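# Find internally cracked bed slats and move them to the table

## Task

A bed frame holds several loose slats, and at least one of them is cracked inside with no crack showing. You may press on slats to test them, but bending one too far snaps it. Every cracked slat must be lifted out and set down on the table so that it touches no part of the frame and lies entirely within the table's edges. Every intact slat must finish seated in the frame with its curved side facing up. The right hand's thumb_mcp goal is capped at +91.1 degrees for the whole episode.

## Robot and tools

ROBOT. There are two arms. left_arm sits on the +y side and carries a left hand; right_arm sits on the -y side and carries a right hand. Each hand is a 16-motor, four-digit hand: index, middle, ring and thumb. The left hand mirrors the right one. Calibrated base positions in metres: left_arm (-0.047, +0.274, +0.007), right_arm (-0.017, -0.273, +0.023). Two cameras, cam_high and cam_low (504x504 each), stand on a stand behind the arms.

FRAME. Every pose, velocity and target is in the scene frame. Its origin is at table-top height, midway between the nominal bases. +z points up and +x points out over the table. Image left and right do not match arm names.

HAND POINT. Each arm reports the position and orientation of a hand point near the index and middle knuckles.
- Its +z runs along the straight fingers toward the tips.
- Its +y points out of the palm face; the palm surface is at y = -0.062.
- On the right hand, +x points away from the thumb. On the left hand, +x points toward the thumb.
- Straight fingertips reach about 0.12 m beyond the hand point.
- A rigid mast at the wrist, on the palm side, can collide with things.
- Fingertips carry rubber caps; the rest of the hand is hard plastic.

execute_actions(actions, cameras).
- actions is a list of actions. Each action lasts 0.5 s and is a list of up to 15 rows, one row per 1/30 s step. If an action has fewer than 15 rows, its last row is held for the remaining steps.
- Each row has exactly 48 numbers, all in [-1, 1], and must contain both arms even if only one moves. The order is:
  - left_arm dx, dy, dz, rx, ry, rz;
  - 16 left-hand motor goals;
  - left current_limit, left speed;
  - right_arm dx, dy, dz, rx, ry, rz;
  - 16 right-hand motor goals;
  - right current_limit, right speed.
- dx..rz are offsets, not poses. They are measured along the scene axes from that arm's Hand target as it stood when the action began. Every row of an action counts from that same starting target, not from the previous row. Sending the same offset again in a later action moves the arm further.
- Scale: 1.0 = 0.6 m for dx, dy, dz and 180 degrees for the rotation. rx, ry, rz form a single rotation vector, applied about the Hand target position. A translation longer than 1.0 may be shortened along its direction.
- cameras: a list of names, ["all"], or []. If omitted, images come only when actions is empty. An unknown name invalidates the call.

HAND NUMBERS. These are absolute goal angles, not offsets. Each value is scaled between the hinge's two stops. The 16 motors, in order:
- index_mcp, index_abd, index_pip, index_dip;
- middle_mcp, middle_abd, middle_pip, middle_dip;
- ring_mcp, ring_abd, ring_pip, ring_dip;
- thumb_cmc, thumb_axl, thumb_mcp, thumb_ipl.
Moving toward -1 curls the digits: mcp, pip and dip bend the finger toward the palm, abd swings it away from the thumb, and thumb_cmc brings the thumb in front of the palm. Straight values:
- finger mcp +0.75, abd 0.00, pip +0.58, dip +0.70;
- thumb_cmc +0.71, thumb_axl +0.68, thumb_mcp +0.23, thumb_ipl +0.17.
A 0 is a real goal. To leave a hand unchanged, send back its current hand_goal, hand_current_limit and hand_speed. The right thumb_mcp goal never exceeds +91.1 degrees.

current_limit maps -1..+1 to 0..550 mA, with a floor of 11 mA. Very low values may not lift a finger. speed maps to (speed+1)/2 of 8.5 rad/s. Both start at +0.4 and -0.6 and stay as last sent. Grip force grows the further the goal lies past the object's surface.

OTHER TOOLS.
- zoom_image(camera: cam_high or cam_low, region [x0,y0,x1,y1] in pixels, at most 504 per side) zooms into the newest image from that camera.
- read_manual(section) returns only licence texts.
- finished_scene(scene: 1 to 3) ends the scene and cannot be undone. Scene 1 is practice and may be skipped.

RESULTS.
- end_effector_position (metres) and end_effector_quat_wxyz for each hand point.
- Hand target: the last commanded pose after clipping; later offsets count from it.
- Joint positions, velocities (which may read "within noise") and torques. Torques include gravity and carry per-unit offsets. Joints 3 and 4 wrap at ±28 N m.
- Per-motor hand_goal, hand_measured, hand_current_ma (positive pushes toward -1) and hand_state (moving, goal, blocked or overload).
- Possible MOTOR HOT or OVER-TEMPERATURE FAULT lines.

MOTION BEHAVIOUR.
- Commanded orientation is clipped to within 40 degrees of the measured one each step.
- The hand often settles a few centimetres short of target, and the elbow sags under load. Resend the missing distance as an offset, or aim higher.
- Very small moves may not start.
- To release a push, command the target back past the hand point.
- Near the first joint's axis, a small hand move can swing the whole arm.

TIMING. The scene keeps running while you think, and the robot holds its last command. A call returns once the robot is still, at most 3 s after its last action.

AVOID.
- Bending a slat far enough to snap it.
- Dropping parts, releasing moving parts, slams, hits and very hard pushes.
- Striking fixed or heavy objects.
- Letting anything fall off the table, or leaving it off the table.
- Any contact or squeeze between the two arms or hands.
- Overheating: a hand motor shuts down for 10 s after about 5 s at 495 mA or more. An arm goes limp at 100 °C, so avoid long stretched-out holds and pushes against unreachable poses.


Each tool is called as name([rows], argument=value, ...), one row to a line, values as JSON.

## Session

execute_actions(actions=[])

Scene clock: 0.00 s.
left_arm: end_effector_position=(+0.4074, +0.0467, +0.3065) hand_goal=(+0.754, +0.000, +0.576, +0.696, +0.754, +0.000, +0.576, +0.696, +0.754, +0.000, +0.576, +0.696, +0.714, +0.678, +0.226, +0.168) hand_measured=(+0.754, +0.000, +0.576, +0.696, +0.754, +0.000, +0.576, +0.696, +0.754, +0.000, +0.576, +0.696, +0.714, +0.678, +0.226, +0.168) hand_current_ma=(+0, +0, +0, +0, +0, +0, +0, +0, +0, +0, +0, +0, +0, +0, +0, +0) hand_state=(goal, goal, goal, goal, goal, goal, goal, goal, goal, goal, goal, goal, goal, goal, goal, goal) hand_current_limit=0.40 hand_speed=-0.60 end_effector_quat_wxyz=(+0.287, +0.850, +0.442, -0.020) | right_arm: end_effector_position=(+0.3713, -0.5307, +0.1962) hand_goal=(+0.754, +0.000, +0.576, +0.696, +0.754, +0.000, +0.576, +0.696, +0.754, +0.000, +0.576, +0.696, +0.714, +0.678, +0.226, +0.168) hand_measured=(+0.754, +0.000, +0.576, +0.696, +0.754, +0.000, +0.576, +0.696, +0.754, +0.000, +0.576, +0.696, +0.714, +0.678, +0.226, +0.168) hand_current_ma=(+0, +0, +0, +0, +0, +0, +0, +0, +0, +0, +0, +0, +0, +0, +0, +0) hand_state=(goal, goal, goal, goal, goal, goal, goal, goal, goal, goal, goal, goal, goal, goal, goal, goal) hand_current_limit=0.40 hand_speed=-0.60 end_effector_quat_wxyz=(+0.568, +0.762, +0.287, -0.120)
Joint positions: left_arm=[-0.345 1.197 1.119 -1.07 0.416 0.185] | right_arm=[-0.168 1.509 0.558 0.178 1.083 0.141]
Joint velocities: within noise
Joint torques (N m): no reading
Heat: left arm: hottest elbow 30 °C; right arm: hottest shoulder 29 °C.
Hand target: left_arm +0.4126, +0.0450, +0.3154; +0.293, +0.849, +0.439, -0.014 | right_arm +0.3764, -0.5318, +0.2007; +0.571, +0.762, +0.283, -0.115

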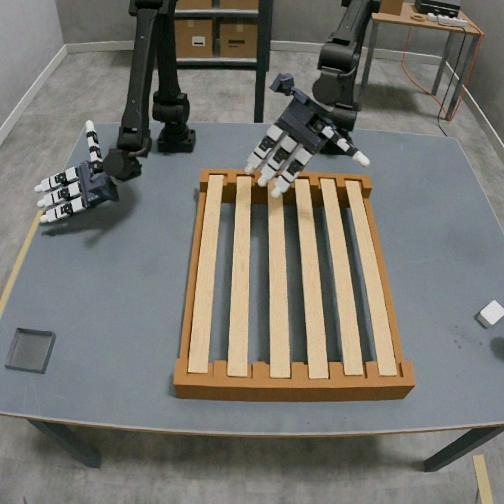

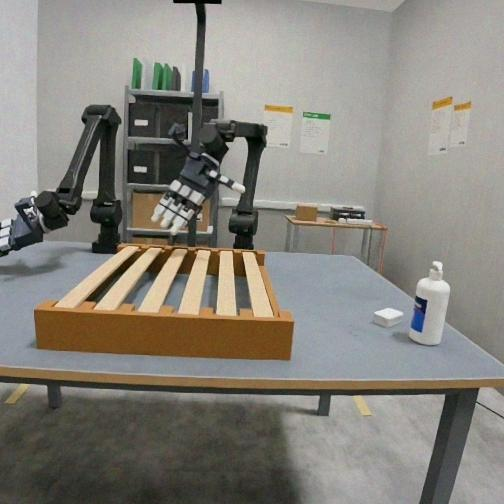

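zoom_image(camera="cam_high", region=[160, 160, 420, 410])

zoom_image(camera="cam_low", region=[30, 230, 300, 360])

Scaled by 1.938.

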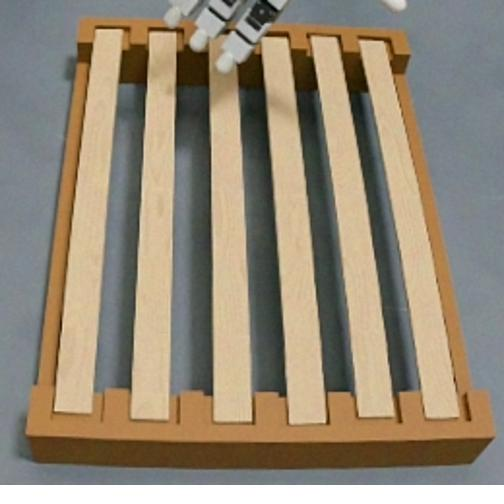

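Scaled by 1.867.

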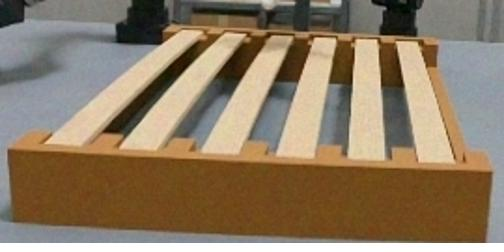

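execute_actions([
  [[0.0175,0.0439,0.01,0.0019,0.0386,0.112,0.754,0,0.576,0.696,0.754,0,0.576,0.696,0.754,0,0.576,0.696,0.714,0.678,0.226,0.168,0.4,-0.6,0.0275,0.06,0.04,0.0658,-0.0133,-0.0327,0.754,0,0.576,0.696,0.754,0,0.576,0.696,0.754,0,0.576,0.696,0.714,0.678,0.226,0.168,0.4,-0.6]],
  [[0.0175,0.0439,0.01,0.0019,0.0386,0.112,0.754,0,0.576,0.696,0.754,0,0.576,0.696,0.754,0,0.576,0.696,0.714,0.678,0.226,0.168,0.4,-0.6,0.0275,0.092,0.04,0.0658,-0.0133,-0.0327,0.754,0,0.576,0.696,0.754,0,0.576,0.696,0.754,0,0.576,0.696,0.714,0.678,0.226,0.168,0.4,-0.6]],
  [[0.0175,0.0439,0,0.0019,0.0386,0.112,0.754,0,0.576,0.696,0.754,0,0.576,0.696,0.754,0,0.576,0.696,0.714,0.678,0.226,0.168,0.4,-0.6,0.0275,0.1,0.04,0.0658,-0.0133,-0.0327,0.754,0,0.576,0.696,0.754,0,0.576,0.696,0.754,0,0.576,0.696,0.714,0.678,0.226,0.168,0.4,-0.6]],
  [[0.0175,0.0439,0,0.0019,0.0386,0.112,0.754,0,0.576,0.696,0.754,0,0.576,0.696,0.754,0,0.576,0.696,0.714,0.678,0.226,0.168,0.4,-0.6,0.0275,0.1,0.03,0.0658,-0.0133,-0.0327,0.754,0,0.576,0.696,0.754,0,0.576,0.696,0.754,0,0.576,0.696,0.714,0.678,0.226,0.168,0.4,-0.6]],
  [[0.0175,0.0439,0,0.0019,0.0386,0.112,0.754,0,0.576,0.696,0.754,0,0.576,0.696,0.754,0,0.576,0.696,0.714,0.678,0.226,0.168,0.4,-0.6,0.0275,0.1,0,0.0658,-0.0133,-0.0327,0.754,0,0.576,0.696,0.754,0,0.576,0.696,0.754,0,0.576,0.696,0.714,0.678,0.226,0.168,0.4,-0.6]],
  [[0.0175,0.0439,0,0.0019,0.0386,0.112,0.754,0,0.576,0.696,0.754,0,0.576,0.696,0.754,0,0.576,0.696,0.714,0.678,0.226,0.168,0.4,-0.6,0.0275,0.1,0,0.0658,-0.0133,-0.0327,0.754,0,0.576,0.696,0.754,0,0.576,0.696,0.754,0,0.576,0.696,0.714,0.678,0.226,0.168,0.4,-0.6]],
], cameras=["cam_high"])

Scene clock: 26.83 s.
left_arm: end_effector_position=(+0.4679, +0.2090, +0.3258) hand_goal=(+0.754, +0.000, +0.576, +0.696, +0.754, +0.000, +0.576, +0.696, +0.754, +0.000, +0.576, +0.696, +0.714, +0.678, +0.226, +0.168) hand_measured=(+0.754, +0.000, +0.576, +0.696, +0.754, +0.000, +0.576, +0.696, +0.754, +0.000, +0.578, +0.696, +0.714, +0.678, +0.218, +0.168) hand_current_ma=(+0, +0, +0, +0, +0, +0, +0, +0, +0, +0, +0, +0, +0, +0, -8, +0) hand_state=(goal, goal, goal, goal, goal, goal, goal, goal, goal, goal, goal, goal, goal, goal, goal, goal) hand_current_limit=0.40 hand_speed=-0.60 end_effector_quat_wxyz=(+0.042, +0.007, +0.999, -0.002) | right_arm: end_effector_position=(+0.4650, -0.2030, +0.2842) hand_goal=(+0.754, +0.000, +0.576, +0.696, +0.754, +0.000, +0.576, +0.696, +0.754, +0.000, +0.576, +0.696, +0.714, +0.678, +0.226, +0.168) hand_measured=(+0.754, +0.000, +0.574, +0.696, +0.754, +0.000, +0.574, +0.696, +0.754, +0.000, +0.574, +0.696, +0.714, +0.678, +0.220, +0.168) hand_current_ma=(+2, +1, -3, +0, +1, +1, -3, +0, +1, +1, -2, +0, +0, -2, -20, -1) hand_state=(goal, goal, goal, goal, goal, goal, goal, goal, goal, goal, goal, goal, goal, goal, goal, goal) hand_current_limit=0.40 hand_speed=-0.60 end_effector_quat_wxyz=(+0.003, +1.000, +0.010, -0.011)
Joint positions: left_arm=[-0.287 1.77 1.979 -1.698 -0.018 -1.835] | right_arm=[0.345 1.736 1.773 -1.632 0 1.852]
Joint torques (N m): left_arm=[-2.14 -17.26 9.87 -0.06 -0.05 -0.11] | right_arm=[0.09 -12.98 10.35 -0.28 0.08 0.08]
Heat: left arm: hottest elbow 34 °C; right arm: hottest elbow 32 °C.
Hand target: left_arm +0.4756, +0.2030, +0.3275; +0.000, -0.001, +1.000, +0.000 | right_arm +0.4754, -0.2006, +0.2908; +0.000, +1.000, +0.000, +0.000
Off the commanded pose: left_arm 0.010 m, 5 deg | right_arm 0.012 m, 2 deg.
joint sent to its limit (left arm) — joint 4 (wrist pitch), lower limit. The joint targets are off in orientation, not in position.
Images, in order (width x height): cam_high 504x504.

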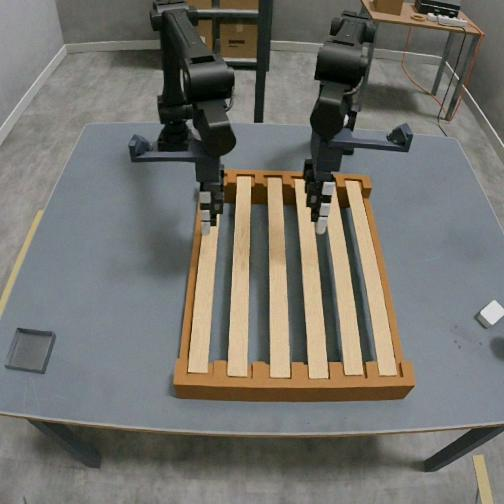

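execute_actions([
  [[0.024,0,-0.08,0,0,0,0.754,0,0.576,0.696,0.754,0,0.576,0.696,0.754,0,0.576,0.696,0.714,0.678,0.226,0.168,0.4,-0.6,0.024,0.0076,-0.05,0,0,0,0.754,0,0.576,0.696,0.754,0,0.576,0.696,0.754,0,0.576,0.696,0.714,0.678,0.226,0.168,0.4,-0.6]],
  [[0,0,-0.074,0,0,0,0.754,0,0.576,0.696,0.754,0,0.576,0.696,0.754,0,0.576,0.696,0.714,0.678,0.226,0.168,0.4,-0.6,0,0,-0.043,0,0,0,0.754,0,0.576,0.696,0.754,0,0.576,0.696,0.754,0,0.576,0.696,0.714,0.678,0.226,0.168,0.4,-0.6]],
])

execute_actions([
  [[0,0,-0.03,0,0,0,0.754,0,0.576,0.696,0.754,0,0.576,0.696,0.754,0,0.576,0.696,0.714,0.678,0.226,0.168,0.4,-0.6,0,0,-0.03,0,0,0,0.754,0,0.576,0.696,0.754,0,0.576,0.696,0.754,0,0.576,0.696,0.714,0.678,0.226,0.168,0.4,-0.6]],
])

execute_actions([
  [[0,0,-0.03,0,0,0,0.754,0,0.576,0.696,0.754,0,0.576,0.696,0.754,0,0.576,0.696,0.714,0.678,0.226,0.168,0.4,-0.6,0,0,-0.03,0,0,0,0.754,0,0.576,0.696,0.754,0,0.576,0.696,0.754,0,0.576,0.696,0.714,0.678,0.226,0.168,0.4,-0.6]],
])

execute_actions([
  [[0,0,-0.03,0,0,0,0.754,0,0.576,0.696,0.754,0,0.576,0.696,0.754,0,0.576,0.696,0.714,0.678,0.226,0.168,0.4,-0.6,0,0,-0.03,0,0,0,0.754,0,0.576,0.696,0.754,0,0.576,0.696,0.754,0,0.576,0.696,0.714,0.678,0.226,0.168,0.4,-0.6]],
])

Scene clock: 32.33 s.
left_arm: end_effector_position=(+0.4868, +0.2007, +0.2469) hand_goal=(+0.754, +0.000, +0.576, +0.696, +0.754, +0.000, +0.576, +0.696, +0.754, +0.000, +0.576, +0.696, +0.714, +0.678, +0.226, +0.168) hand_measured=(+0.754, +0.002, +0.576, +0.696, +0.754, +0.000, +0.576, +0.696, +0.754, +0.000, +0.578, +0.696, +0.714, +0.678, +0.220, +0.168) hand_current_ma=(+0, +0, +0, +0, +0, +0, +0, +0, +0, +0, +0, +0, +0, +0, -6, +0) hand_state=(goal, goal, goal, goal, goal, goal, goal, goal, goal, goal, goal, goal, goal, goal, goal, goal) hand_current_limit=0.40 hand_speed=-0.60 end_effector_quat_wxyz=(+0.006, +0.007, +1.000, +0.000) | right_arm: end_effector_position=(+0.4897, -0.1953, +0.2421) hand_goal=(+0.754, +0.000, +0.576, +0.696, +0.754, +0.000, +0.576, +0.696, +0.754, +0.000, +0.576, +0.696, +0.714, +0.678, +0.226, +0.168) hand_measured=(+0.754, +0.000, +0.574, +0.696, +0.754, +0.000, +0.574, +0.696, +0.754, +0.000, +0.574, +0.696, +0.714, +0.678, +0.220, +0.168) hand_current_ma=(+1, +1, -3, +0, +1, +1, -3, +0, +0, +1, -2, +0, +0, -2, -19, -1) hand_state=(goal, goal, goal, goal, goal, goal, goal, goal, goal, goal, goal, goal, goal, goal, goal, goal) hand_current_limit=0.40 hand_speed=-0.60 end_effector_quat_wxyz=(-0.001, +1.000, +0.009, +0.002)
Joint positions: left_arm=[-0.287 1.854 1.887 -1.591 -0.002 -1.836] | right_arm=[0.345 1.789 1.739 -1.516 0 1.853]
Joint torques (N m): left_arm=[-1.03 -19.72 6.67 0.53 0 -0.07] | right_arm=[-0.03 -14.68 6.9 0.35 0.09 0.09]
Heat: left arm: hottest elbow 35 °C; right arm: hottest elbow 32 °C.
Hand target: left_arm +0.4900, +0.2030, +0.2352; +0.000, -0.001, +1.000, +0.000 | right_arm +0.4898, -0.1960, +0.2349; +0.000, +1.000, +0.000, +0.000
Off the commanded pose: left_arm 0.013 m, 1 deg | right_arm 0.007 m, 1 deg.

Scene clock: 33.03 s.
left_arm: end_effector_position=(+0.4875, +0.2005, +0.2317) hand_goal=(+0.754, +0.000, +0.576, +0.696, +0.754, +0.000, +0.576, +0.696, +0.754, +0.000, +0.576, +0.696, +0.714, +0.678, +0.226, +0.168) hand_measured=(+0.754, +0.002, +0.576, +0.696, +0.754, +0.000, +0.576, +0.696, +0.754, +0.000, +0.578, +0.696, +0.714, +0.678, +0.220, +0.168) hand_current_ma=(+0, +0, +0, +0, +0, +0, +0, +0, +0, +0, +0, +0, +0, +0, -6, +0) hand_state=(goal, goal, goal, goal, goal, goal, goal, goal, goal, goal, goal, goal, goal, goal, goal, goal) hand_current_limit=0.40 hand_speed=-0.60 end_effector_quat_wxyz=(+0.009, +0.007, +1.000, -0.001) | right_arm: end_effector_position=(+0.4894, -0.1954, +0.2244) hand_goal=(+0.754, +0.000, +0.576, +0.696, +0.754, +0.000, +0.576, +0.696, +0.754, +0.000, +0.576, +0.696, +0.714, +0.678, +0.226, +0.168) hand_measured=(+0.754, +0.000, +0.574, +0.696, +0.754, +0.000, +0.574, +0.696, +0.754, +0.000, +0.574, +0.696, +0.714, +0.678, +0.220, +0.168) hand_current_ma=(+1, +1, -3, +0, +1, +1, -3, +0, +0, +1, -2, +0, +0, -2, -18, -1) hand_state=(goal, goal, goal, goal, goal, goal, goal, goal, goal, goal, goal, goal, goal, goal, goal, goal) hand_current_limit=0.40 hand_speed=-0.60 end_effector_quat_wxyz=(-0.001, +1.000, +0.009, +0.002)
Joint positions: left_arm=[-0.287 1.851 1.844 -1.545 -0.002 -1.836] | right_arm=[0.345 1.792 1.697 -1.471 0 1.853]
Joint torques (N m): left_arm=[-0.97 -19.25 6.52 0.65 0 -0.08] | right_arm=[0.5 -14.45 6.79 0.25 0.09 0.09]
Heat: left arm: hottest elbow 35 °C; right arm: hottest elbow 32 °C.
Hand target: left_arm +0.4900, +0.2030, +0.2172; +0.000, -0.001, +1.000, +0.000 | right_arm +0.4897, -0.1961, +0.2169; +0.000, +1.000, +0.000, +0.000
Off the commanded pose: left_arm 0.015 m, 1 deg | right_arm 0.007 m, 1 deg.

Scene clock: 33.73 s.
left_arm: end_effector_position=(+0.4876, +0.2005, +0.2154) hand_goal=(+0.754, +0.000, +0.576, +0.696, +0.754, +0.000, +0.576, +0.696, +0.754, +0.000, +0.576, +0.696, +0.714, +0.678, +0.226, +0.168) hand_measured=(+0.754, +0.002, +0.576, +0.696, +0.754, +0.000, +0.576, +0.696, +0.754, +0.000, +0.578, +0.696, +0.714, +0.678, +0.220, +0.168) hand_current_ma=(+0, +0, +0, +0, +0, +0, +0, +0, +0, +0, +0, +0, +0, +0, -5, +0) hand_state=(goal, goal, goal, goal, goal, goal, goal, goal, goal, goal, goal, goal, goal, goal, goal, goal) hand_current_limit=0.40 hand_speed=-0.60 end_effector_quat_wxyz=(+0.010, +0.007, +1.000, -0.002) | right_arm: end_effector_position=(+0.4897, -0.1952, +0.2098) hand_goal=(+0.754, +0.000, +0.576, +0.696, +0.754, +0.000, +0.576, +0.696, +0.754, +0.000, +0.576, +0.696, +0.714, +0.678, +0.226, +0.168) hand_measured=(+0.754, +0.000, +0.574, +0.696, +0.754, +0.002, +0.574, +0.696, +0.754, +0.002, +0.574, +0.696, +0.714, +0.678, +0.220, +0.168) hand_current_ma=(+1, +1, -3, +0, +0, +5, -3, +0, +0, +5, -2, +0, +0, -2, -18, -1) hand_state=(goal, goal, goal, goal, goal, goal, goal, goal, goal, goal, goal, goal, goal, goal, goal, goal) hand_current_limit=0.40 hand_speed=-0.60 end_effector_quat_wxyz=(-0.002, +1.000, +0.009, +0.005)
Joint positions: left_arm=[-0.287 1.851 1.8 -1.499 -0.002 -1.836] | right_arm=[0.345 1.793 1.661 -1.428 0 1.854]
Joint torques (N m): left_arm=[-1.14 -19.02 6.56 0.68 -0.01 -0.08] | right_arm=[0.38 -13.68 6.71 0.36 0.09 0.07]
Heat: left arm: hottest elbow 35 °C; right arm: hottest elbow 32 °C.
Hand target: left_arm +0.4899, +0.2030, +0.1991; +0.000, -0.001, +1.000, +0.000 | right_arm +0.4898, -0.1960, +0.1988; +0.000, +1.000, +0.000, +0.000
Off the commanded pose: left_arm 0.017 m, 2 deg | right_arm 0.011 m, 1 deg.

Scene clock: 34.43 s.
left_arm: end_effector_position=(+0.4890, +0.2000, +0.2101) hand_goal=(+0.754, +0.000, +0.576, +0.696, +0.754, +0.000, +0.576, +0.696, +0.754, +0.000, +0.576, +0.696, +0.714, +0.678, +0.226, +0.168) hand_measured=(+0.750, +0.014, +0.576, +0.696, +0.754, +0.000, +0.576, +0.696, +0.754, +0.000, +0.578, +0.696, +0.714, +0.678, +0.220, +0.168) hand_current_ma=(-2, +11, +0, +0, +0, +0, +0, +0, +0, +0, +0, +0, +0, +0, -5, +0) hand_state=(goal, goal, goal, goal, goal, goal, goal, goal, goal, goal, goal, goal, goal, goal, goal, goal) hand_current_limit=0.40 hand_speed=-0.60 end_effector_quat_wxyz=(+0.018, +0.007, +1.000, -0.004) | right_arm: end_effector_position=(+0.4896, -0.1953, +0.2079) hand_goal=(+0.754, +0.000, +0.576, +0.696, +0.754, +0.000, +0.576, +0.696, +0.754, +0.000, +0.576, +0.696, +0.714, +0.678, +0.226, +0.168) hand_measured=(+0.752, +0.014, +0.574, +0.696, +0.752, +0.004, +0.574, +0.696, +0.754, +0.002, +0.574, +0.696, +0.714, +0.678, +0.220, +0.168) hand_current_ma=(-5, +33, -3, +0, -3, +6, -3, +0, +0, +6, -2, +0, +0, -2, -18, -1) hand_state=(goal, goal, goal, goal, goal, goal, goal, goal, goal, goal, goal, goal, goal, goal, goal, goal) hand_current_limit=0.40 hand_speed=-0.60 end_effector_quat_wxyz=(-0.004, +1.000, +0.009, +0.014)
Joint positions: left_arm=[-0.287 1.845 1.779 -1.469 -0.002 -1.836] | right_arm=[0.345 1.781 1.64 -1.401 0 1.854]
Joint torques (N m): left_arm=[-1.08 -18.2 5.19 1.24 -0.03 -0.08] | right_arm=[-0.03 -12.45 5.55 0.96 0.09 0.06]
Heat: left arm: hottest elbow 35 °C; right arm: hottest elbow 32 °C.
Hand target: left_arm +0.4899, +0.2030, +0.1810; +0.000, -0.001, +1.000, +0.000 | right_arm +0.4897, -0.1961, +0.1809; +0.000, +1.000, +0.000, -0.001
Off the commanded pose: left_arm 0.029 m, 2 deg | right_arm 0.027 m, 2 deg.

execute_actions([
  [[0,0,-0.03,0,0,0,0.754,0,0.576,0.696,0.754,0,0.576,0.696,0.754,0,0.576,0.696,0.714,0.678,0.226,0.168,0.4,-0.6,0,0,-0.03,0,0,0,0.754,0,0.576,0.696,0.754,0,0.576,0.696,0.754,0,0.576,0.696,0.714,0.678,0.226,0.168,0.4,-0.6]],
])

execute_actions([
  [[0,0,-0.03,0,0,0,0.754,0,0.576,0.696,0.754,0,0.576,0.696,0.754,0,0.576,0.696,0.714,0.678,0.226,0.168,0.4,-0.6,0,0,-0.03,0,0,0,0.754,0,0.576,0.696,0.754,0,0.576,0.696,0.754,0,0.576,0.696,0.714,0.678,0.226,0.168,0.4,-0.6]],
], cameras=["cam_high","cam_low"])

zoom_image(camera="cam_low", region=[40, 220, 300, 340])

Scene clock: 37.47 s.
left_arm: end_effector_position=(+0.4877, +0.2002, +0.2082) hand_goal=(+0.754, +0.000, +0.576, +0.696, +0.754, +0.000, +0.576, +0.696, +0.754, +0.000, +0.576, +0.696, +0.714, +0.678, +0.226, +0.168) hand_measured=(+0.748, +0.026, +0.574, +0.696, +0.754, +0.000, +0.576, +0.696, +0.754, +0.000, +0.578, +0.696, +0.714, +0.678, +0.220, +0.168) hand_current_ma=(-4, +28, -1, +0, +0, +0, +0, +0, +0, +0, +0, +0, +0, +0, -5, +0) hand_state=(goal, blocked, goal, goal, goal, goal, goal, goal, goal, goal, goal, goal, goal, goal, goal, goal) hand_current_limit=0.40 hand_speed=-0.60 end_effector_quat_wxyz=(+0.029, +0.007, +1.000, -0.008) | right_arm: end_effector_position=(+0.4884, -0.1956, +0.2063) hand_goal=(+0.754, +0.000, +0.576, +0.696, +0.754, +0.000, +0.576, +0.696, +0.754, +0.000, +0.576, +0.696, +0.714, +0.678, +0.226, +0.168) hand_measured=(+0.750, +0.026, +0.574, +0.696, +0.752, +0.002, +0.574, +0.696, +0.754, +0.002, +0.574, +0.696, +0.714, +0.678, +0.220, +0.168) hand_current_ma=(-12, +74, -3, +0, -3, +6, -3, +0, +0, +6, -2, +0, +0, -2, -18, -1) hand_state=(goal, blocked, goal, goal, goal, goal, goal, goal, goal, goal, goal, goal, goal, goal, goal, goal) hand_current_limit=0.40 hand_speed=-0.60 end_effector_quat_wxyz=(-0.008, +1.000, +0.009, +0.025)
Joint positions: left_arm=[-0.287 1.825 1.748 -1.434 -0.001 -1.836] | right_arm=[0.345 1.763 1.614 -1.369 0 1.854]
Joint torques (N m): left_arm=[-0.85 -15.85 4.4 1.54 -0.06 -0.09] | right_arm=[0.09 -10.46 4.7 1.5 0.1 0.05]
Heat: left arm: hottest elbow 35 °C; right arm: hottest elbow 32 °C.
Hand target: left_arm +0.4900, +0.2030, +0.1630; +0.000, -0.001, +1.000, +0.000 | right_arm +0.4898, -0.1961, +0.1628; +0.000, +1.000, +0.000, +0.000
Off the commanded pose: left_arm 0.045 m, 4 deg | right_arm 0.043 m, 3 deg.

Scene clock: 38.17 s.
left_arm: end_effector_position=(+0.4862, +0.2004, +0.2065) hand_goal=(+0.754, +0.000, +0.576, +0.696, +0.754, +0.000, +0.576, +0.696, +0.754, +0.000, +0.576, +0.696, +0.714, +0.678, +0.226, +0.168) hand_measured=(+0.746, +0.038, +0.572, +0.694, +0.754, +0.000, +0.576, +0.696, +0.754, +0.000, +0.578, +0.696, +0.714, +0.678, +0.220, +0.168) hand_current_ma=(-6, +50, -2, -1, +0, +0, +0, +0, +0, +0, +0, +0, +0, +0, -5, +0) hand_state=(goal, blocked, goal, goal, goal, goal, goal, goal, goal, goal, goal, goal, goal, goal, goal, goal) hand_current_limit=0.40 hand_speed=-0.60 end_effector_quat_wxyz=(+0.041, +0.007, +0.999, -0.011) | right_arm: end_effector_position=(+0.4871, -0.1959, +0.2049) hand_goal=(+0.754, +0.000, +0.576, +0.696, +0.754, +0.000, +0.576, +0.696, +0.754, +0.000, +0.576, +0.696, +0.714, +0.678, +0.226, +0.168) hand_measured=(+0.746, +0.040, +0.572, +0.694, +0.752, +0.002, +0.574, +0.696, +0.754, +0.002, +0.574, +0.696, +0.714, +0.678, +0.220, +0.168) hand_current_ma=(-22, +118, -8, -3, -3, +5, -3, +0, +0, +6, -2, +0, +0, -2, -17, -1) hand_state=(goal, blocked, goal, goal, goal, goal, goal, goal, goal, goal, goal, goal, goal, goal, goal, goal) hand_current_limit=0.40 hand_speed=-0.60 end_effector_quat_wxyz=(-0.011, +0.999, +0.008, +0.036)
Joint positions: left_arm=[-0.287 1.805 1.716 -1.398 0 -1.836] | right_arm=[0.345 1.745 1.587 -1.338 -0.001 1.855]
Joint torques (N m): left_arm=[-1.08 -13.86 3.93 1.84 -0.1 -0.07] | right_arm=[0.09 -8.82 4.14 1.85 0.15 0.03]
Heat: left arm: hottest elbow 35 °C; right arm: hottest elbow 32 °C.
Hand target: left_arm +0.4900, +0.2029, +0.1452; +0.000, -0.001, +1.000, +0.000 | right_arm +0.4897, -0.1961, +0.1449; +0.000, +1.000, +0.000, +0.000
Off the commanded pose: left_arm 0.062 m, 5 deg | right_arm 0.060 m, 5 deg.

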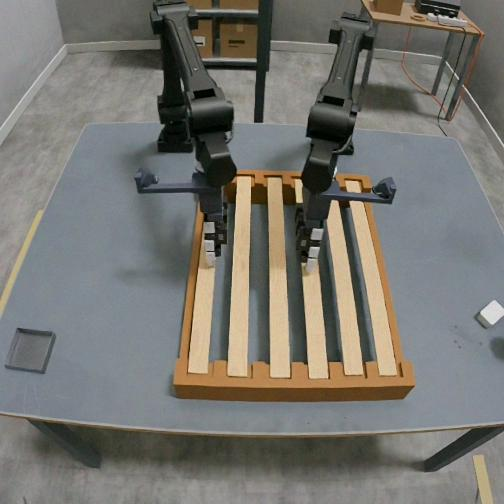

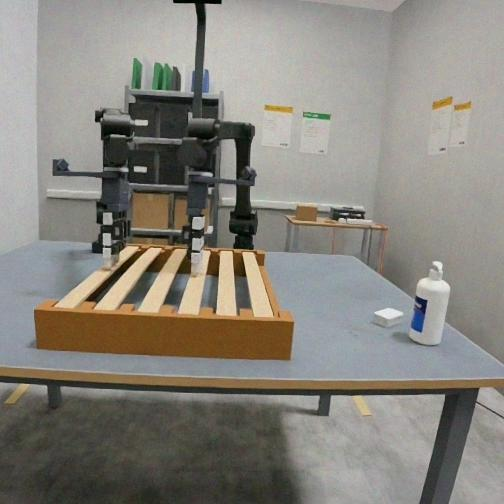

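Scaled by 1.938.

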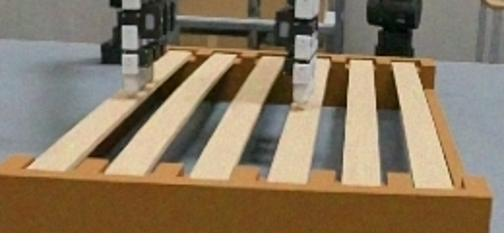

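execute_actions([
  [[0,0,0.08,0,0,0,0.754,0,0.576,0.696,0.754,0,0.576,0.696,0.754,0,0.576,0.696,0.714,0.678,0.226,0.168,0.4,-0.6,0,0,0.08,0,0,0,0.754,0,0.576,0.696,0.754,0,0.576,0.696,0.754,0,0.576,0.696,0.714,0.678,0.226,0.168,0.4,-0.6]],
  [[0,0.06,0.07,0,0,0,0.754,0,0.576,0.696,0.754,0,0.576,0.696,0.754,0,0.576,0.696,0.714,0.678,0.226,0.168,0.4,-0.6,0,0.06,0.07,0,0,0,0.754,0,0.576,0.696,0.754,0,0.576,0.696,0.754,0,0.576,0.696,0.714,0.678,0.226,0.168,0.4,-0.6]],
  [[0,0.0767,0,0,0,0,0.754,0,0.576,0.696,0.754,0,0.576,0.696,0.754,0,0.576,0.696,0.714,0.678,0.226,0.168,0.4,-0.6,0,0.0733,0,0,0,0,0.754,0,0.576,0.696,0.754,0,0.576,0.696,0.754,0,0.576,0.696,0.714,0.678,0.226,0.168,0.4,-0.6]],
  [[0,0,-0.03,0,0,0,0.754,0,0.576,0.696,0.754,0,0.576,0.696,0.754,0,0.576,0.696,0.714,0.678,0.226,0.168,0.4,-0.6,0,0,-0.03,0,0,0,0.754,0,0.576,0.696,0.754,0,0.576,0.696,0.754,0,0.576,0.696,0.714,0.678,0.226,0.168,0.4,-0.6]],
  [[0,0,-0.03,0,0,0,0.754,0,0.576,0.696,0.754,0,0.576,0.696,0.754,0,0.576,0.696,0.714,0.678,0.226,0.168,0.4,-0.6,0,0,-0.03,0,0,0,0.754,0,0.576,0.696,0.754,0,0.576,0.696,0.754,0,0.576,0.696,0.714,0.678,0.226,0.168,0.4,-0.6]],
])

execute_actions([
  [[0,0,-0.03,0,0,0,0.754,0,0.576,0.696,0.754,0,0.576,0.696,0.754,0,0.576,0.696,0.714,0.678,0.226,0.168,0.4,-0.6,0,0,-0.03,0,0,0,0.754,0,0.576,0.696,0.754,0,0.576,0.696,0.754,0,0.576,0.696,0.714,0.678,0.226,0.168,0.4,-0.6]],
])

execute_actions([
  [[0,0,-0.03,0,0,0,0.754,0,0.576,0.696,0.754,0,0.576,0.696,0.754,0,0.576,0.696,0.714,0.678,0.226,0.168,0.4,-0.6,0,0,-0.03,0,0,0,0.754,0,0.576,0.696,0.754,0,0.576,0.696,0.754,0,0.576,0.696,0.714,0.678,0.226,0.168,0.4,-0.6]],
])

execute_actions([
  [[0,0,-0.03,0,0,0,0.754,0,0.576,0.696,0.754,0,0.576,0.696,0.754,0,0.576,0.696,0.714,0.678,0.226,0.168,0.4,-0.6,0,0,-0.03,0,0,0,0.754,0,0.576,0.696,0.754,0,0.576,0.696,0.754,0,0.576,0.696,0.714,0.678,0.226,0.168,0.4,-0.6]],
], cameras=["cam_low"])

zoom_image(camera="cam_low", region=[40, 220, 300, 340])

Scene clock: 48.27 s.
left_arm: end_effector_position=(+0.4897, +0.2874, +0.2145) hand_goal=(+0.754, +0.000, +0.576, +0.696, +0.754, +0.000, +0.576, +0.696, +0.754, +0.000, +0.576, +0.696, +0.714, +0.678, +0.226, +0.168) hand_measured=(+0.754, +0.000, +0.576, +0.694, +0.754, +0.000, +0.576, +0.696, +0.754, +0.000, +0.578, +0.696, +0.714, +0.678, +0.220, +0.168) hand_current_ma=(+0, +0, +0, -1, +0, +0, +0, +0, +0, +0, +0, +0, +0, +0, -5, +0) hand_state=(goal, goal, goal, goal, goal, goal, goal, goal, goal, goal, goal, goal, goal, goal, goal, goal) hand_current_limit=0.40 hand_speed=-0.60 end_effector_quat_wxyz=(+0.010, -0.009, +1.000, -0.001) | right_arm: end_effector_position=(+0.4888, -0.1129, +0.2113) hand_goal=(+0.754, +0.000, +0.576, +0.696, +0.754, +0.000, +0.576, +0.696, +0.754, +0.000, +0.576, +0.696, +0.714, +0.678, +0.226, +0.168) hand_measured=(+0.752, +0.000, +0.574, +0.694, +0.752, +0.002, +0.574, +0.696, +0.752, +0.002, +0.574, +0.696, +0.714, +0.678, +0.220, +0.168) hand_current_ma=(-6, -2, -2, -3, -6, +6, -3, +0, -5, +4, -2, +0, -1, -2, -19, -1) hand_state=(goal, goal, goal, goal, goal, goal, goal, goal, goal, goal, goal, goal, goal, goal, goal, goal) hand_current_limit=0.40 hand_speed=-0.60 end_effector_quat_wxyz=(-0.002, +1.000, +0.012, +0.006)
Joint positions: left_arm=[-0.134 1.814 1.745 -1.481 -0.001 -1.714] | right_arm=[0.482 1.869 1.773 -1.462 0.001 1.985]
Joint torques (N m): left_arm=[-2.14 -19.31 5.76 0.75 -0.04 0.11] | right_arm=[-0.15 -14.68 6.74 0.42 0.06 0.08]
Heat: left arm: hottest elbow 35 °C; right arm: hottest elbow 32 °C.
Hand target: left_arm +0.4900, +0.2851, +0.1990; +0.000, -0.001, +1.000, +0.000 | right_arm +0.4898, -0.1160, +0.1989; +0.000, +1.000, +0.000, +0.000
Off the commanded pose: left_arm 0.016 m, 2 deg | right_arm 0.013 m, 2 deg.

Scene clock: 48.97 s.
left_arm: end_effector_position=(+0.4885, +0.2876, +0.2122) hand_goal=(+0.754, +0.000, +0.576, +0.696, +0.754, +0.000, +0.576, +0.696, +0.754, +0.000, +0.576, +0.696, +0.714, +0.678, +0.226, +0.168) hand_measured=(+0.752, +0.012, +0.576, +0.694, +0.754, +0.000, +0.576, +0.696, +0.754, +0.000, +0.578, +0.696, +0.714, +0.678, +0.220, +0.168) hand_current_ma=(-1, +9, +0, -1, +0, +0, +0, +0, +0, +0, +0, +0, +0, +0, -5, +0) hand_state=(goal, goal, goal, goal, goal, goal, goal, goal, goal, goal, goal, goal, goal, goal, goal, goal) hand_current_limit=0.40 hand_speed=-0.60 end_effector_quat_wxyz=(+0.021, -0.009, +1.000, -0.002) | right_arm: end_effector_position=(+0.4885, -0.1130, +0.2096) hand_goal=(+0.754, +0.000, +0.576, +0.696, +0.754, +0.000, +0.576, +0.696, +0.754, +0.000, +0.576, +0.696, +0.714, +0.678, +0.226, +0.168) hand_measured=(+0.748, +0.012, +0.574, +0.694, +0.750, +0.004, +0.574, +0.696, +0.752, +0.002, +0.574, +0.696, +0.714, +0.678, +0.220, +0.168) hand_current_ma=(-15, +30, -4, -3, -10, +6, -3, +0, -5, +4, -2, +0, -1, -2, -19, -1) hand_state=(goal, goal, goal, goal, goal, goal, goal, goal, goal, goal, goal, goal, goal, goal, goal, goal) hand_current_limit=0.40 hand_speed=-0.60 end_effector_quat_wxyz=(-0.006, +1.000, +0.012, +0.015)
Joint positions: left_arm=[-0.134 1.797 1.717 -1.448 -0.001 -1.714] | right_arm=[0.482 1.855 1.751 -1.434 0.001 1.985]
Joint torques (N m): left_arm=[-2.02 -17.14 4.9 1.2 -0.05 0.12] | right_arm=[-0.26 -13.51 5.72 1.01 0.04 0.07]
Heat: left arm: hottest elbow 35 °C; right arm: hottest elbow 32 °C.
Hand target: left_arm +0.4900, +0.2851, +0.1811; +0.000, -0.001, +1.000, +0.000 | right_arm +0.4897, -0.1160, +0.1810; +0.000, +1.000, +0.000, +0.000
Off the commanded pose: left_arm 0.031 m, 3 deg | right_arm 0.029 m, 2 deg.

Scene clock: 49.67 s.
left_arm: end_effector_position=(+0.4869, +0.2878, +0.2107) hand_goal=(+0.754, +0.000, +0.576, +0.696, +0.754, +0.000, +0.576, +0.696, +0.754, +0.000, +0.576, +0.696, +0.714, +0.678, +0.226, +0.168) hand_measured=(+0.752, +0.024, +0.576, +0.694, +0.754, +0.000, +0.576, +0.696, +0.754, +0.000, +0.578, +0.696, +0.714, +0.678, +0.220, +0.168) hand_current_ma=(-1, +25, +0, -1, +0, +0, +0, +0, +0, +0, +0, +0, +0, +0, -5, +0) hand_state=(goal, blocked, goal, goal, goal, goal, goal, goal, goal, goal, goal, goal, goal, goal, goal, goal) hand_current_limit=0.40 hand_speed=-0.60 end_effector_quat_wxyz=(+0.033, -0.009, +0.999, -0.004) | right_arm: end_effector_position=(+0.4873, -0.1132, +0.2077) hand_goal=(+0.754, +0.000, +0.576, +0.696, +0.754, +0.000, +0.576, +0.696, +0.754, +0.000, +0.576, +0.696, +0.714, +0.678, +0.226, +0.168) hand_measured=(+0.744, +0.024, +0.570, +0.694, +0.750, +0.002, +0.574, +0.696, +0.752, +0.002, +0.574, +0.696, +0.714, +0.678, +0.220, +0.168) hand_current_ma=(-30, +64, -13, -5, -10, +6, -3, +0, -5, +4, -2, +0, -1, -2, -18, -1) hand_state=(goal, blocked, goal, goal, goal, goal, goal, goal, goal, goal, goal, goal, goal, goal, goal, goal) hand_current_limit=0.40 hand_speed=-0.60 end_effector_quat_wxyz=(-0.012, +1.000, +0.012, +0.025)
Joint positions: left_arm=[-0.134 1.776 1.685 -1.413 -0.001 -1.714] | right_arm=[0.482 1.836 1.722 -1.401 -0.001 1.985]
Joint torques (N m): left_arm=[-2.02 -14.86 4.3 1.57 -0.06 0.13] | right_arm=[-0.5 -11.52 4.88 1.35 0.12 0.06]
Heat: left arm: hottest elbow 35 °C; right arm: hottest elbow 32 °C.
Hand target: left_arm +0.4901, +0.2851, +0.1632; +0.000, -0.001, +1.000, +0.000 | right_arm +0.4897, -0.1160, +0.1629; +0.000, +1.000, +0.000, +0.000
Off the commanded pose: left_arm 0.048 m, 4 deg | right_arm 0.045 m, 3 deg.

Scene clock: 50.37 s.
left_arm: end_effector_position=(+0.4852, +0.2880, +0.2090) hand_goal=(+0.754, +0.000, +0.576, +0.696, +0.754, +0.000, +0.576, +0.696, +0.754, +0.000, +0.576, +0.696, +0.714, +0.678, +0.226, +0.168) hand_measured=(+0.750, +0.036, +0.576, +0.694, +0.754, +0.000, +0.576, +0.696, +0.754, +0.000, +0.578, +0.696, +0.714, +0.678, +0.220, +0.168) hand_current_ma=(-2, +46, +0, -1, +0, +0, +0, +0, +0, +0, +0, +0, +0, +0, -5, +0) hand_state=(goal, blocked, goal, goal, goal, goal, goal, goal, goal, goal, goal, goal, goal, goal, goal, goal) hand_current_limit=0.40 hand_speed=-0.60 end_effector_quat_wxyz=(+0.045, -0.009, +0.999, -0.005) | right_arm: end_effector_position=(+0.4862, -0.1133, +0.2060) hand_goal=(+0.754, +0.000, +0.576, +0.696, +0.754, +0.000, +0.576, +0.696, +0.754, +0.000, +0.576, +0.696, +0.714, +0.678, +0.226, +0.168) hand_measured=(+0.740, +0.034, +0.568, +0.692, +0.750, +0.002, +0.574, +0.696, +0.752, +0.002, +0.574, +0.696, +0.714, +0.678, +0.220, +0.168) hand_current_ma=(-46, +102, -24, -10, -10, +5, -3, +0, -5, +4, -2, +0, -1, -2, -18, -1) hand_state=(goal, blocked, goal, goal, goal, goal, goal, goal, goal, goal, goal, goal, goal, goal, goal, goal) hand_current_limit=0.40 hand_speed=-0.60 end_effector_quat_wxyz=(-0.018, +0.999, +0.011, +0.035)
Joint positions: left_arm=[-0.134 1.756 1.654 -1.378 -0.001 -1.714] | right_arm=[0.482 1.818 1.694 -1.368 -0.003 1.986]
Joint torques (N m): left_arm=[-1.85 -12.45 3.71 1.92 -0.04 0.11] | right_arm=[-0.21 -9.11 4.34 1.77 0.21 0.04]
Heat: left arm: hottest elbow 35 °C; right arm: hottest elbow 32 °C.
Hand target: left_arm +0.4899, +0.2851, +0.1451; +0.000, -0.001, +1.000, +0.000 | right_arm +0.4898, -0.1160, +0.1450; +0.000, +1.000, +0.000, +0.000
Off the commanded pose: left_arm 0.064 m, 5 deg | right_arm 0.061 m, 5 deg.
Images, in order (width x height): cam_low 504x504.

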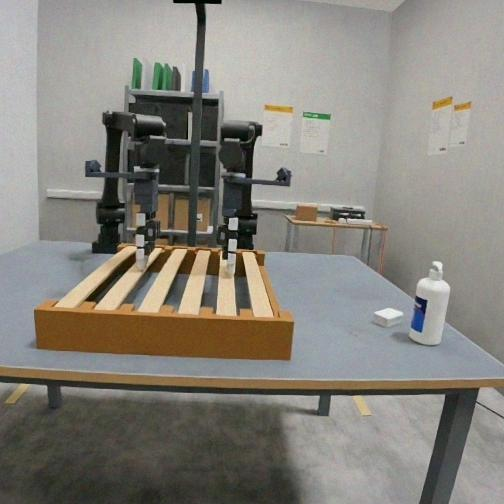

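Scaled by 1.938.

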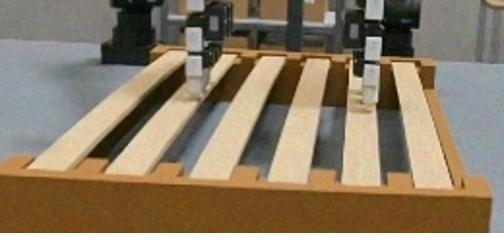

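execute_actions([
  [[0,0,0.08,0,0,0,0.754,0,0.576,0.696,0.754,0,0.576,0.696,0.754,0,0.576,0.696,0.714,0.678,0.226,0.168,0.4,-0.6,0,0,0.08,0,0,0,0.754,0,0.576,0.696,0.754,0,0.576,0.696,0.754,0,0.576,0.696,0.714,0.678,0.226,0.168,0.4,-0.6]],
  [[0,0.06,0.07,0,0,0,0.754,0,0.576,0.696,0.754,0,0.576,0.696,0.754,0,0.576,0.696,0.714,0.678,0.226,0.168,0.4,-0.6,0,0.06,0.07,0,0,0,0.754,0,0.576,0.696,0.754,0,0.576,0.696,0.754,0,0.576,0.696,0.714,0.678,0.226,0.168,0.4,-0.6]],
  [[0,0.07,0,0,0,0,0.754,0,0.576,0.696,0.754,0,0.576,0.696,0.754,0,0.576,0.696,0.714,0.678,0.226,0.168,0.4,-0.6,0,0.0833,0,0,0,0,0.754,0,0.576,0.696,0.754,0,0.576,0.696,0.754,0,0.576,0.696,0.714,0.678,0.226,0.168,0.4,-0.6]],
  [[0,0,-0.03,0,0,0,0.754,0,0.576,0.696,0.754,0,0.576,0.696,0.754,0,0.576,0.696,0.714,0.678,0.226,0.168,0.4,-0.6,0,0,-0.03,0,0,0,0.754,0,0.576,0.696,0.754,0,0.576,0.696,0.754,0,0.576,0.696,0.714,0.678,0.226,0.168,0.4,-0.6]],
  [[0,0,-0.03,0,0,0,0.754,0,0.576,0.696,0.754,0,0.576,0.696,0.754,0,0.576,0.696,0.714,0.678,0.226,0.168,0.4,-0.6,0,0,-0.03,0,0,0,0.754,0,0.576,0.696,0.754,0,0.576,0.696,0.754,0,0.576,0.696,0.714,0.678,0.226,0.168,0.4,-0.6]],
])

execute_actions([
  [[0,0,-0.03,0,0,0,0.754,0,0.576,0.696,0.754,0,0.576,0.696,0.754,0,0.576,0.696,0.714,0.678,0.226,0.168,0.4,-0.6,0,0,-0.03,0,0,0,0.754,0,0.576,0.696,0.754,0,0.576,0.696,0.754,0,0.576,0.696,0.714,0.678,0.226,0.168,0.4,-0.6]],
])

execute_actions([
  [[0,0,-0.03,0,0,0,0.754,0,0.576,0.696,0.754,0,0.576,0.696,0.754,0,0.576,0.696,0.714,0.678,0.226,0.168,0.4,-0.6,0,0,-0.03,0,0,0,0.754,0,0.576,0.696,0.754,0,0.576,0.696,0.754,0,0.576,0.696,0.714,0.678,0.226,0.168,0.4,-0.6]],
])

execute_actions([
  [[0,0,-0.03,0,0,0,0.754,0,0.576,0.696,0.754,0,0.576,0.696,0.754,0,0.576,0.696,0.714,0.678,0.226,0.168,0.4,-0.6,0,0,-0.03,0,0,0,0.754,0,0.576,0.696,0.754,0,0.576,0.696,0.754,0,0.576,0.696,0.714,0.678,0.226,0.168,0.4,-0.6]],
], cameras=["cam_low"])

zoom_image(camera="cam_low", region=[40, 220, 300, 340])

Scene clock: 58.60 s.
left_arm: end_effector_position=(+0.4858, +0.3656, +0.2179) hand_goal=(+0.754, +0.000, +0.576, +0.696, +0.754, +0.000, +0.576, +0.696, +0.754, +0.000, +0.576, +0.696, +0.714, +0.678, +0.226, +0.168) hand_measured=(+0.754, -0.002, +0.576, +0.694, +0.754, +0.000, +0.576, +0.696, +0.754, +0.000, +0.578, +0.696, +0.714, +0.678, +0.220, +0.168) hand_current_ma=(+0, -1, +0, +0, +0, +0, +0, +0, +0, +0, +0, +0, +0, +0, -5, +0) hand_state=(goal, goal, goal, goal, goal, goal, goal, goal, goal, goal, goal, goal, goal, goal, goal, goal) hand_current_limit=0.40 hand_speed=-0.60 end_effector_quat_wxyz=(+0.013, -0.009, +1.000, +0.001) | right_arm: end_effector_position=(+0.4880, -0.0272, +0.2123) hand_goal=(+0.754, +0.000, +0.576, +0.696, +0.754, +0.000, +0.576, +0.696, +0.754, +0.000, +0.576, +0.696, +0.714, +0.678, +0.226, +0.168) hand_measured=(+0.752, -0.002, +0.574, +0.694, +0.752, +0.002, +0.574, +0.696, +0.752, +0.004, +0.574, +0.696, +0.714, +0.678, +0.220, +0.168) hand_current_ma=(-6, -4, -4, -5, -7, +5, -3, +0, -6, +9, -2, +0, -2, -2, -21, -1) hand_state=(goal, goal, goal, goal, goal, goal, goal, goal, goal, goal, goal, goal, goal, goal, goal, goal) hand_current_limit=0.40 hand_speed=-0.60 end_effector_quat_wxyz=(-0.007, +1.000, +0.024, +0.004)
Joint positions: left_arm=[0.004 1.787 1.716 -1.473 -0.001 -1.576] | right_arm=[0.608 1.981 1.947 -1.523 -0.007 2.086]
Joint torques (N m): left_arm=[-1.9 -17.44 6.43 0.65 -0.09 0.11] | right_arm=[0.09 -16.26 6.68 0.27 0.01 0.06]
Heat: left arm: hottest elbow 35 °C; right arm: hottest elbow 32 °C.
Hand target: left_arm +0.4900, +0.3631, +0.1990; +0.000, -0.001, +1.000, +0.000 | right_arm +0.4898, -0.0301, +0.1990; +0.000, +1.000, +0.000, +0.000
Off the commanded pose: left_arm 0.020 m, 2 deg | right_arm 0.014 m, 3 deg.
joint sent to its limit (right arm) — joint 6 (wrist roll), upper limit. The joint targets still meet the commanded pose.

Scene clock: 59.30 s.
left_arm: end_effector_position=(+0.4876, +0.3656, +0.2092) hand_goal=(+0.754, +0.000, +0.576, +0.696, +0.754, +0.000, +0.576, +0.696, +0.754, +0.000, +0.576, +0.696, +0.714, +0.678, +0.226, +0.168) hand_measured=(+0.754, +0.002, +0.576, +0.694, +0.754, +0.000, +0.576, +0.696, +0.754, +0.000, +0.578, +0.696, +0.714, +0.678, +0.220, +0.168) hand_current_ma=(+0, +1, +0, +0, +0, +0, +0, +0, +0, +0, +0, +0, +0, +0, -5, +0) hand_state=(goal, goal, goal, goal, goal, goal, goal, goal, goal, goal, goal, goal, goal, goal, goal, goal) hand_current_limit=0.40 hand_speed=-0.60 end_effector_quat_wxyz=(+0.020, -0.009, +1.000, +0.001) | right_arm: end_effector_position=(+0.4879, -0.0273, +0.2099) hand_goal=(+0.754, +0.000, +0.576, +0.696, +0.754, +0.000, +0.576, +0.696, +0.754, +0.000, +0.576, +0.696, +0.714, +0.678, +0.226, +0.168) hand_measured=(+0.748, +0.008, +0.574, +0.694, +0.750, +0.004, +0.574, +0.696, +0.750, +0.004, +0.574, +0.696, +0.714, +0.678, +0.220, +0.168) hand_current_ma=(-16, +20, -5, -5, -11, +6, -3, +0, -10, +7, -3, +0, -2, -2, -20, -1) hand_state=(goal, goal, goal, goal, goal, goal, goal, goal, goal, goal, goal, goal, goal, goal, goal, goal) hand_current_limit=0.40 hand_speed=-0.60 end_effector_quat_wxyz=(-0.012, +1.000, +0.024, +0.013)
Joint positions: left_arm=[0.004 1.785 1.69 -1.436 -0.001 -1.576] | right_arm=[0.608 1.966 1.92 -1.491 -0.007 2.086]
Joint torques (N m): left_arm=[-2.14 -16.73 5.5 1.01 -0.08 0.11] | right_arm=[-0.09 -14.97 5.59 0.79 0.04 0.06]
Heat: left arm: hottest elbow 35 °C; right arm: hottest elbow 32 °C.
Hand target: left_arm +0.4900, +0.3631, +0.1811; +0.000, -0.001, +1.000, +0.000 | right_arm +0.4898, -0.0301, +0.1809; +0.000, +1.000, +0.000, +0.000
Off the commanded pose: left_arm 0.028 m, 3 deg | right_arm 0.029 m, 3 deg.
joint sent to its limit (right arm) — joint 6 (wrist roll), upper limit. The joint targets still meet the commanded pose.

Scene clock: 60.00 s.
left_arm: end_effector_position=(+0.4872, +0.3656, +0.2064) hand_goal=(+0.754, +0.000, +0.576, +0.696, +0.754, +0.000, +0.576, +0.696, +0.754, +0.000, +0.576, +0.696, +0.714, +0.678, +0.226, +0.168) hand_measured=(+0.754, +0.022, +0.576, +0.694, +0.754, +0.000, +0.576, +0.696, +0.754, +0.000, +0.578, +0.696, +0.714, +0.678, +0.220, +0.168) hand_current_ma=(+0, +22, +0, +0, +0, +0, +0, +0, +0, +0, +0, +0, +0, +0, -5, +0) hand_state=(goal, blocked, goal, goal, goal, goal, goal, goal, goal, goal, goal, goal, goal, goal, goal, goal) hand_current_limit=0.40 hand_speed=-0.60 end_effector_quat_wxyz=(+0.030, -0.009, +1.000, +0.001) | right_arm: end_effector_position=(+0.4867, -0.0275, +0.2079) hand_goal=(+0.754, +0.000, +0.576, +0.696, +0.754, +0.000, +0.576, +0.696, +0.754, +0.000, +0.576, +0.696, +0.714, +0.678, +0.226, +0.168) hand_measured=(+0.744, +0.018, +0.570, +0.694, +0.750, +0.002, +0.574, +0.696, +0.750, +0.004, +0.574, +0.696, +0.714, +0.678, +0.220, +0.168) hand_current_ma=(-34, +48, -15, -6, -11, +6, -3, +0, -10, +7, -3, +0, -2, -2, -20, -1) hand_state=(goal, goal, goal, goal, goal, goal, goal, goal, goal, goal, goal, goal, goal, goal, goal, goal) hand_current_limit=0.40 hand_speed=-0.60 end_effector_quat_wxyz=(-0.018, +0.999, +0.024, +0.021)
Joint positions: left_arm=[0.004 1.772 1.665 -1.405 -0.001 -1.576] | right_arm=[0.608 1.946 1.888 -1.457 -0.009 2.086]
Joint torques (N m): left_arm=[-2.02 -15.44 4.4 1.48 -0.07 0.11] | right_arm=[-0.32 -13.16 5.05 1.11 0.12 0.06]
Heat: left arm: hottest elbow 35 °C; right arm: hottest elbow 32 °C.
Hand target: left_arm +0.4899, +0.3631, +0.1630; +0.000, -0.001, +1.000, +0.000 | right_arm +0.4897, -0.0302, +0.1628; +0.000, +1.000, +0.000, -0.001
Off the commanded pose: left_arm 0.043 m, 4 deg | right_arm 0.045 m, 4 deg.
joint sent to its limit (right arm) — joint 6 (wrist roll), upper limit. The joint targets still meet the commanded pose.

Scene clock: 60.70 s.
left_arm: end_effector_position=(+0.4857, +0.3656, +0.2048) hand_goal=(+0.754, +0.000, +0.576, +0.696, +0.754, +0.000, +0.576, +0.696, +0.754, +0.000, +0.576, +0.696, +0.714, +0.678, +0.226, +0.168) hand_measured=(+0.754, +0.036, +0.576, +0.694, +0.754, +0.000, +0.576, +0.696, +0.754, +0.000, +0.578, +0.696, +0.714, +0.678, +0.220, +0.168) hand_current_ma=(+0, +45, +0, +0, +0, +0, +0, +0, +0, +0, +0, +0, +0, +0, -5, +0) hand_state=(goal, blocked, goal, goal, goal, goal, goal, goal, goal, goal, goal, goal, goal, goal, goal, goal) hand_current_limit=0.40 hand_speed=-0.60 end_effector_quat_wxyz=(+0.042, -0.009, +0.999, +0.001) | right_arm: end_effector_position=(+0.4858, -0.0278, +0.2061) hand_goal=(+0.754, +0.000, +0.576, +0.696, +0.754, +0.000, +0.576, +0.696, +0.754, +0.000, +0.576, +0.696, +0.714, +0.678, +0.226, +0.168) hand_measured=(+0.738, +0.028, +0.566, +0.692, +0.750, +0.002, +0.574, +0.696, +0.750, +0.004, +0.574, +0.696, +0.714, +0.678, +0.220, +0.168) hand_current_ma=(-51, +79, -27, -12, -11, +5, -3, +0, -10, +6, -3, +0, -2, -2, -20, -1) hand_state=(goal, blocked, goal, goal, goal, goal, goal, goal, goal, goal, goal, goal, goal, goal, goal, goal) hand_current_limit=0.40 hand_speed=-0.60 end_effector_quat_wxyz=(-0.025, +0.999, +0.024, +0.031)
Joint positions: left_arm=[0.004 1.752 1.634 -1.37 -0.001 -1.576] | right_arm=[0.608 1.927 1.856 -1.422 -0.011 2.086]
Joint torques (N m): left_arm=[-1.9 -12.98 3.89 1.74 -0.06 0.12] | right_arm=[-0.03 -11.16 4.45 1.57 0.21 0.08]
Heat: left arm: hottest elbow 35 °C; right arm: hottest elbow 32 °C.
Hand target: left_arm +0.4900, +0.3631, +0.1451; +0.000, -0.001, +1.000, +0.000 | right_arm +0.4899, -0.0301, +0.1450; +0.000, +1.000, +0.000, +0.000
Off the commanded pose: left_arm 0.060 m, 5 deg | right_arm 0.061 m, 5 deg.
joint sent to its limit (right arm) — joint 6 (wrist roll), upper limit. The joint targets are off in position, not in orientation.
Images, in order (width x height): cam_low 504x504.

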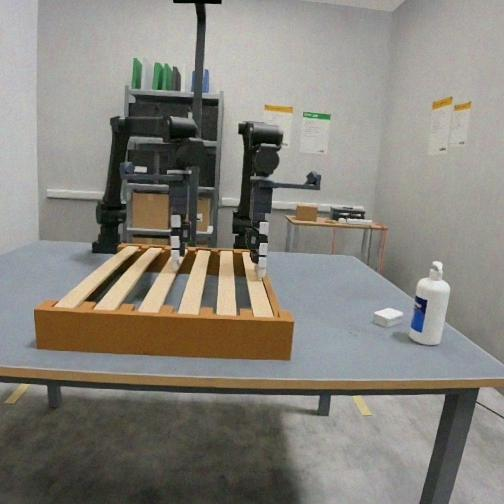

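Scaled by 1.938.

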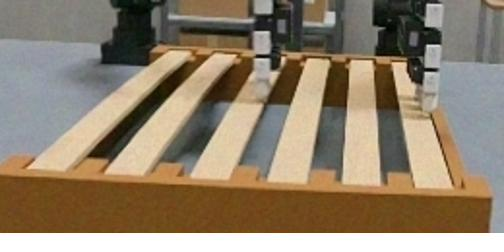

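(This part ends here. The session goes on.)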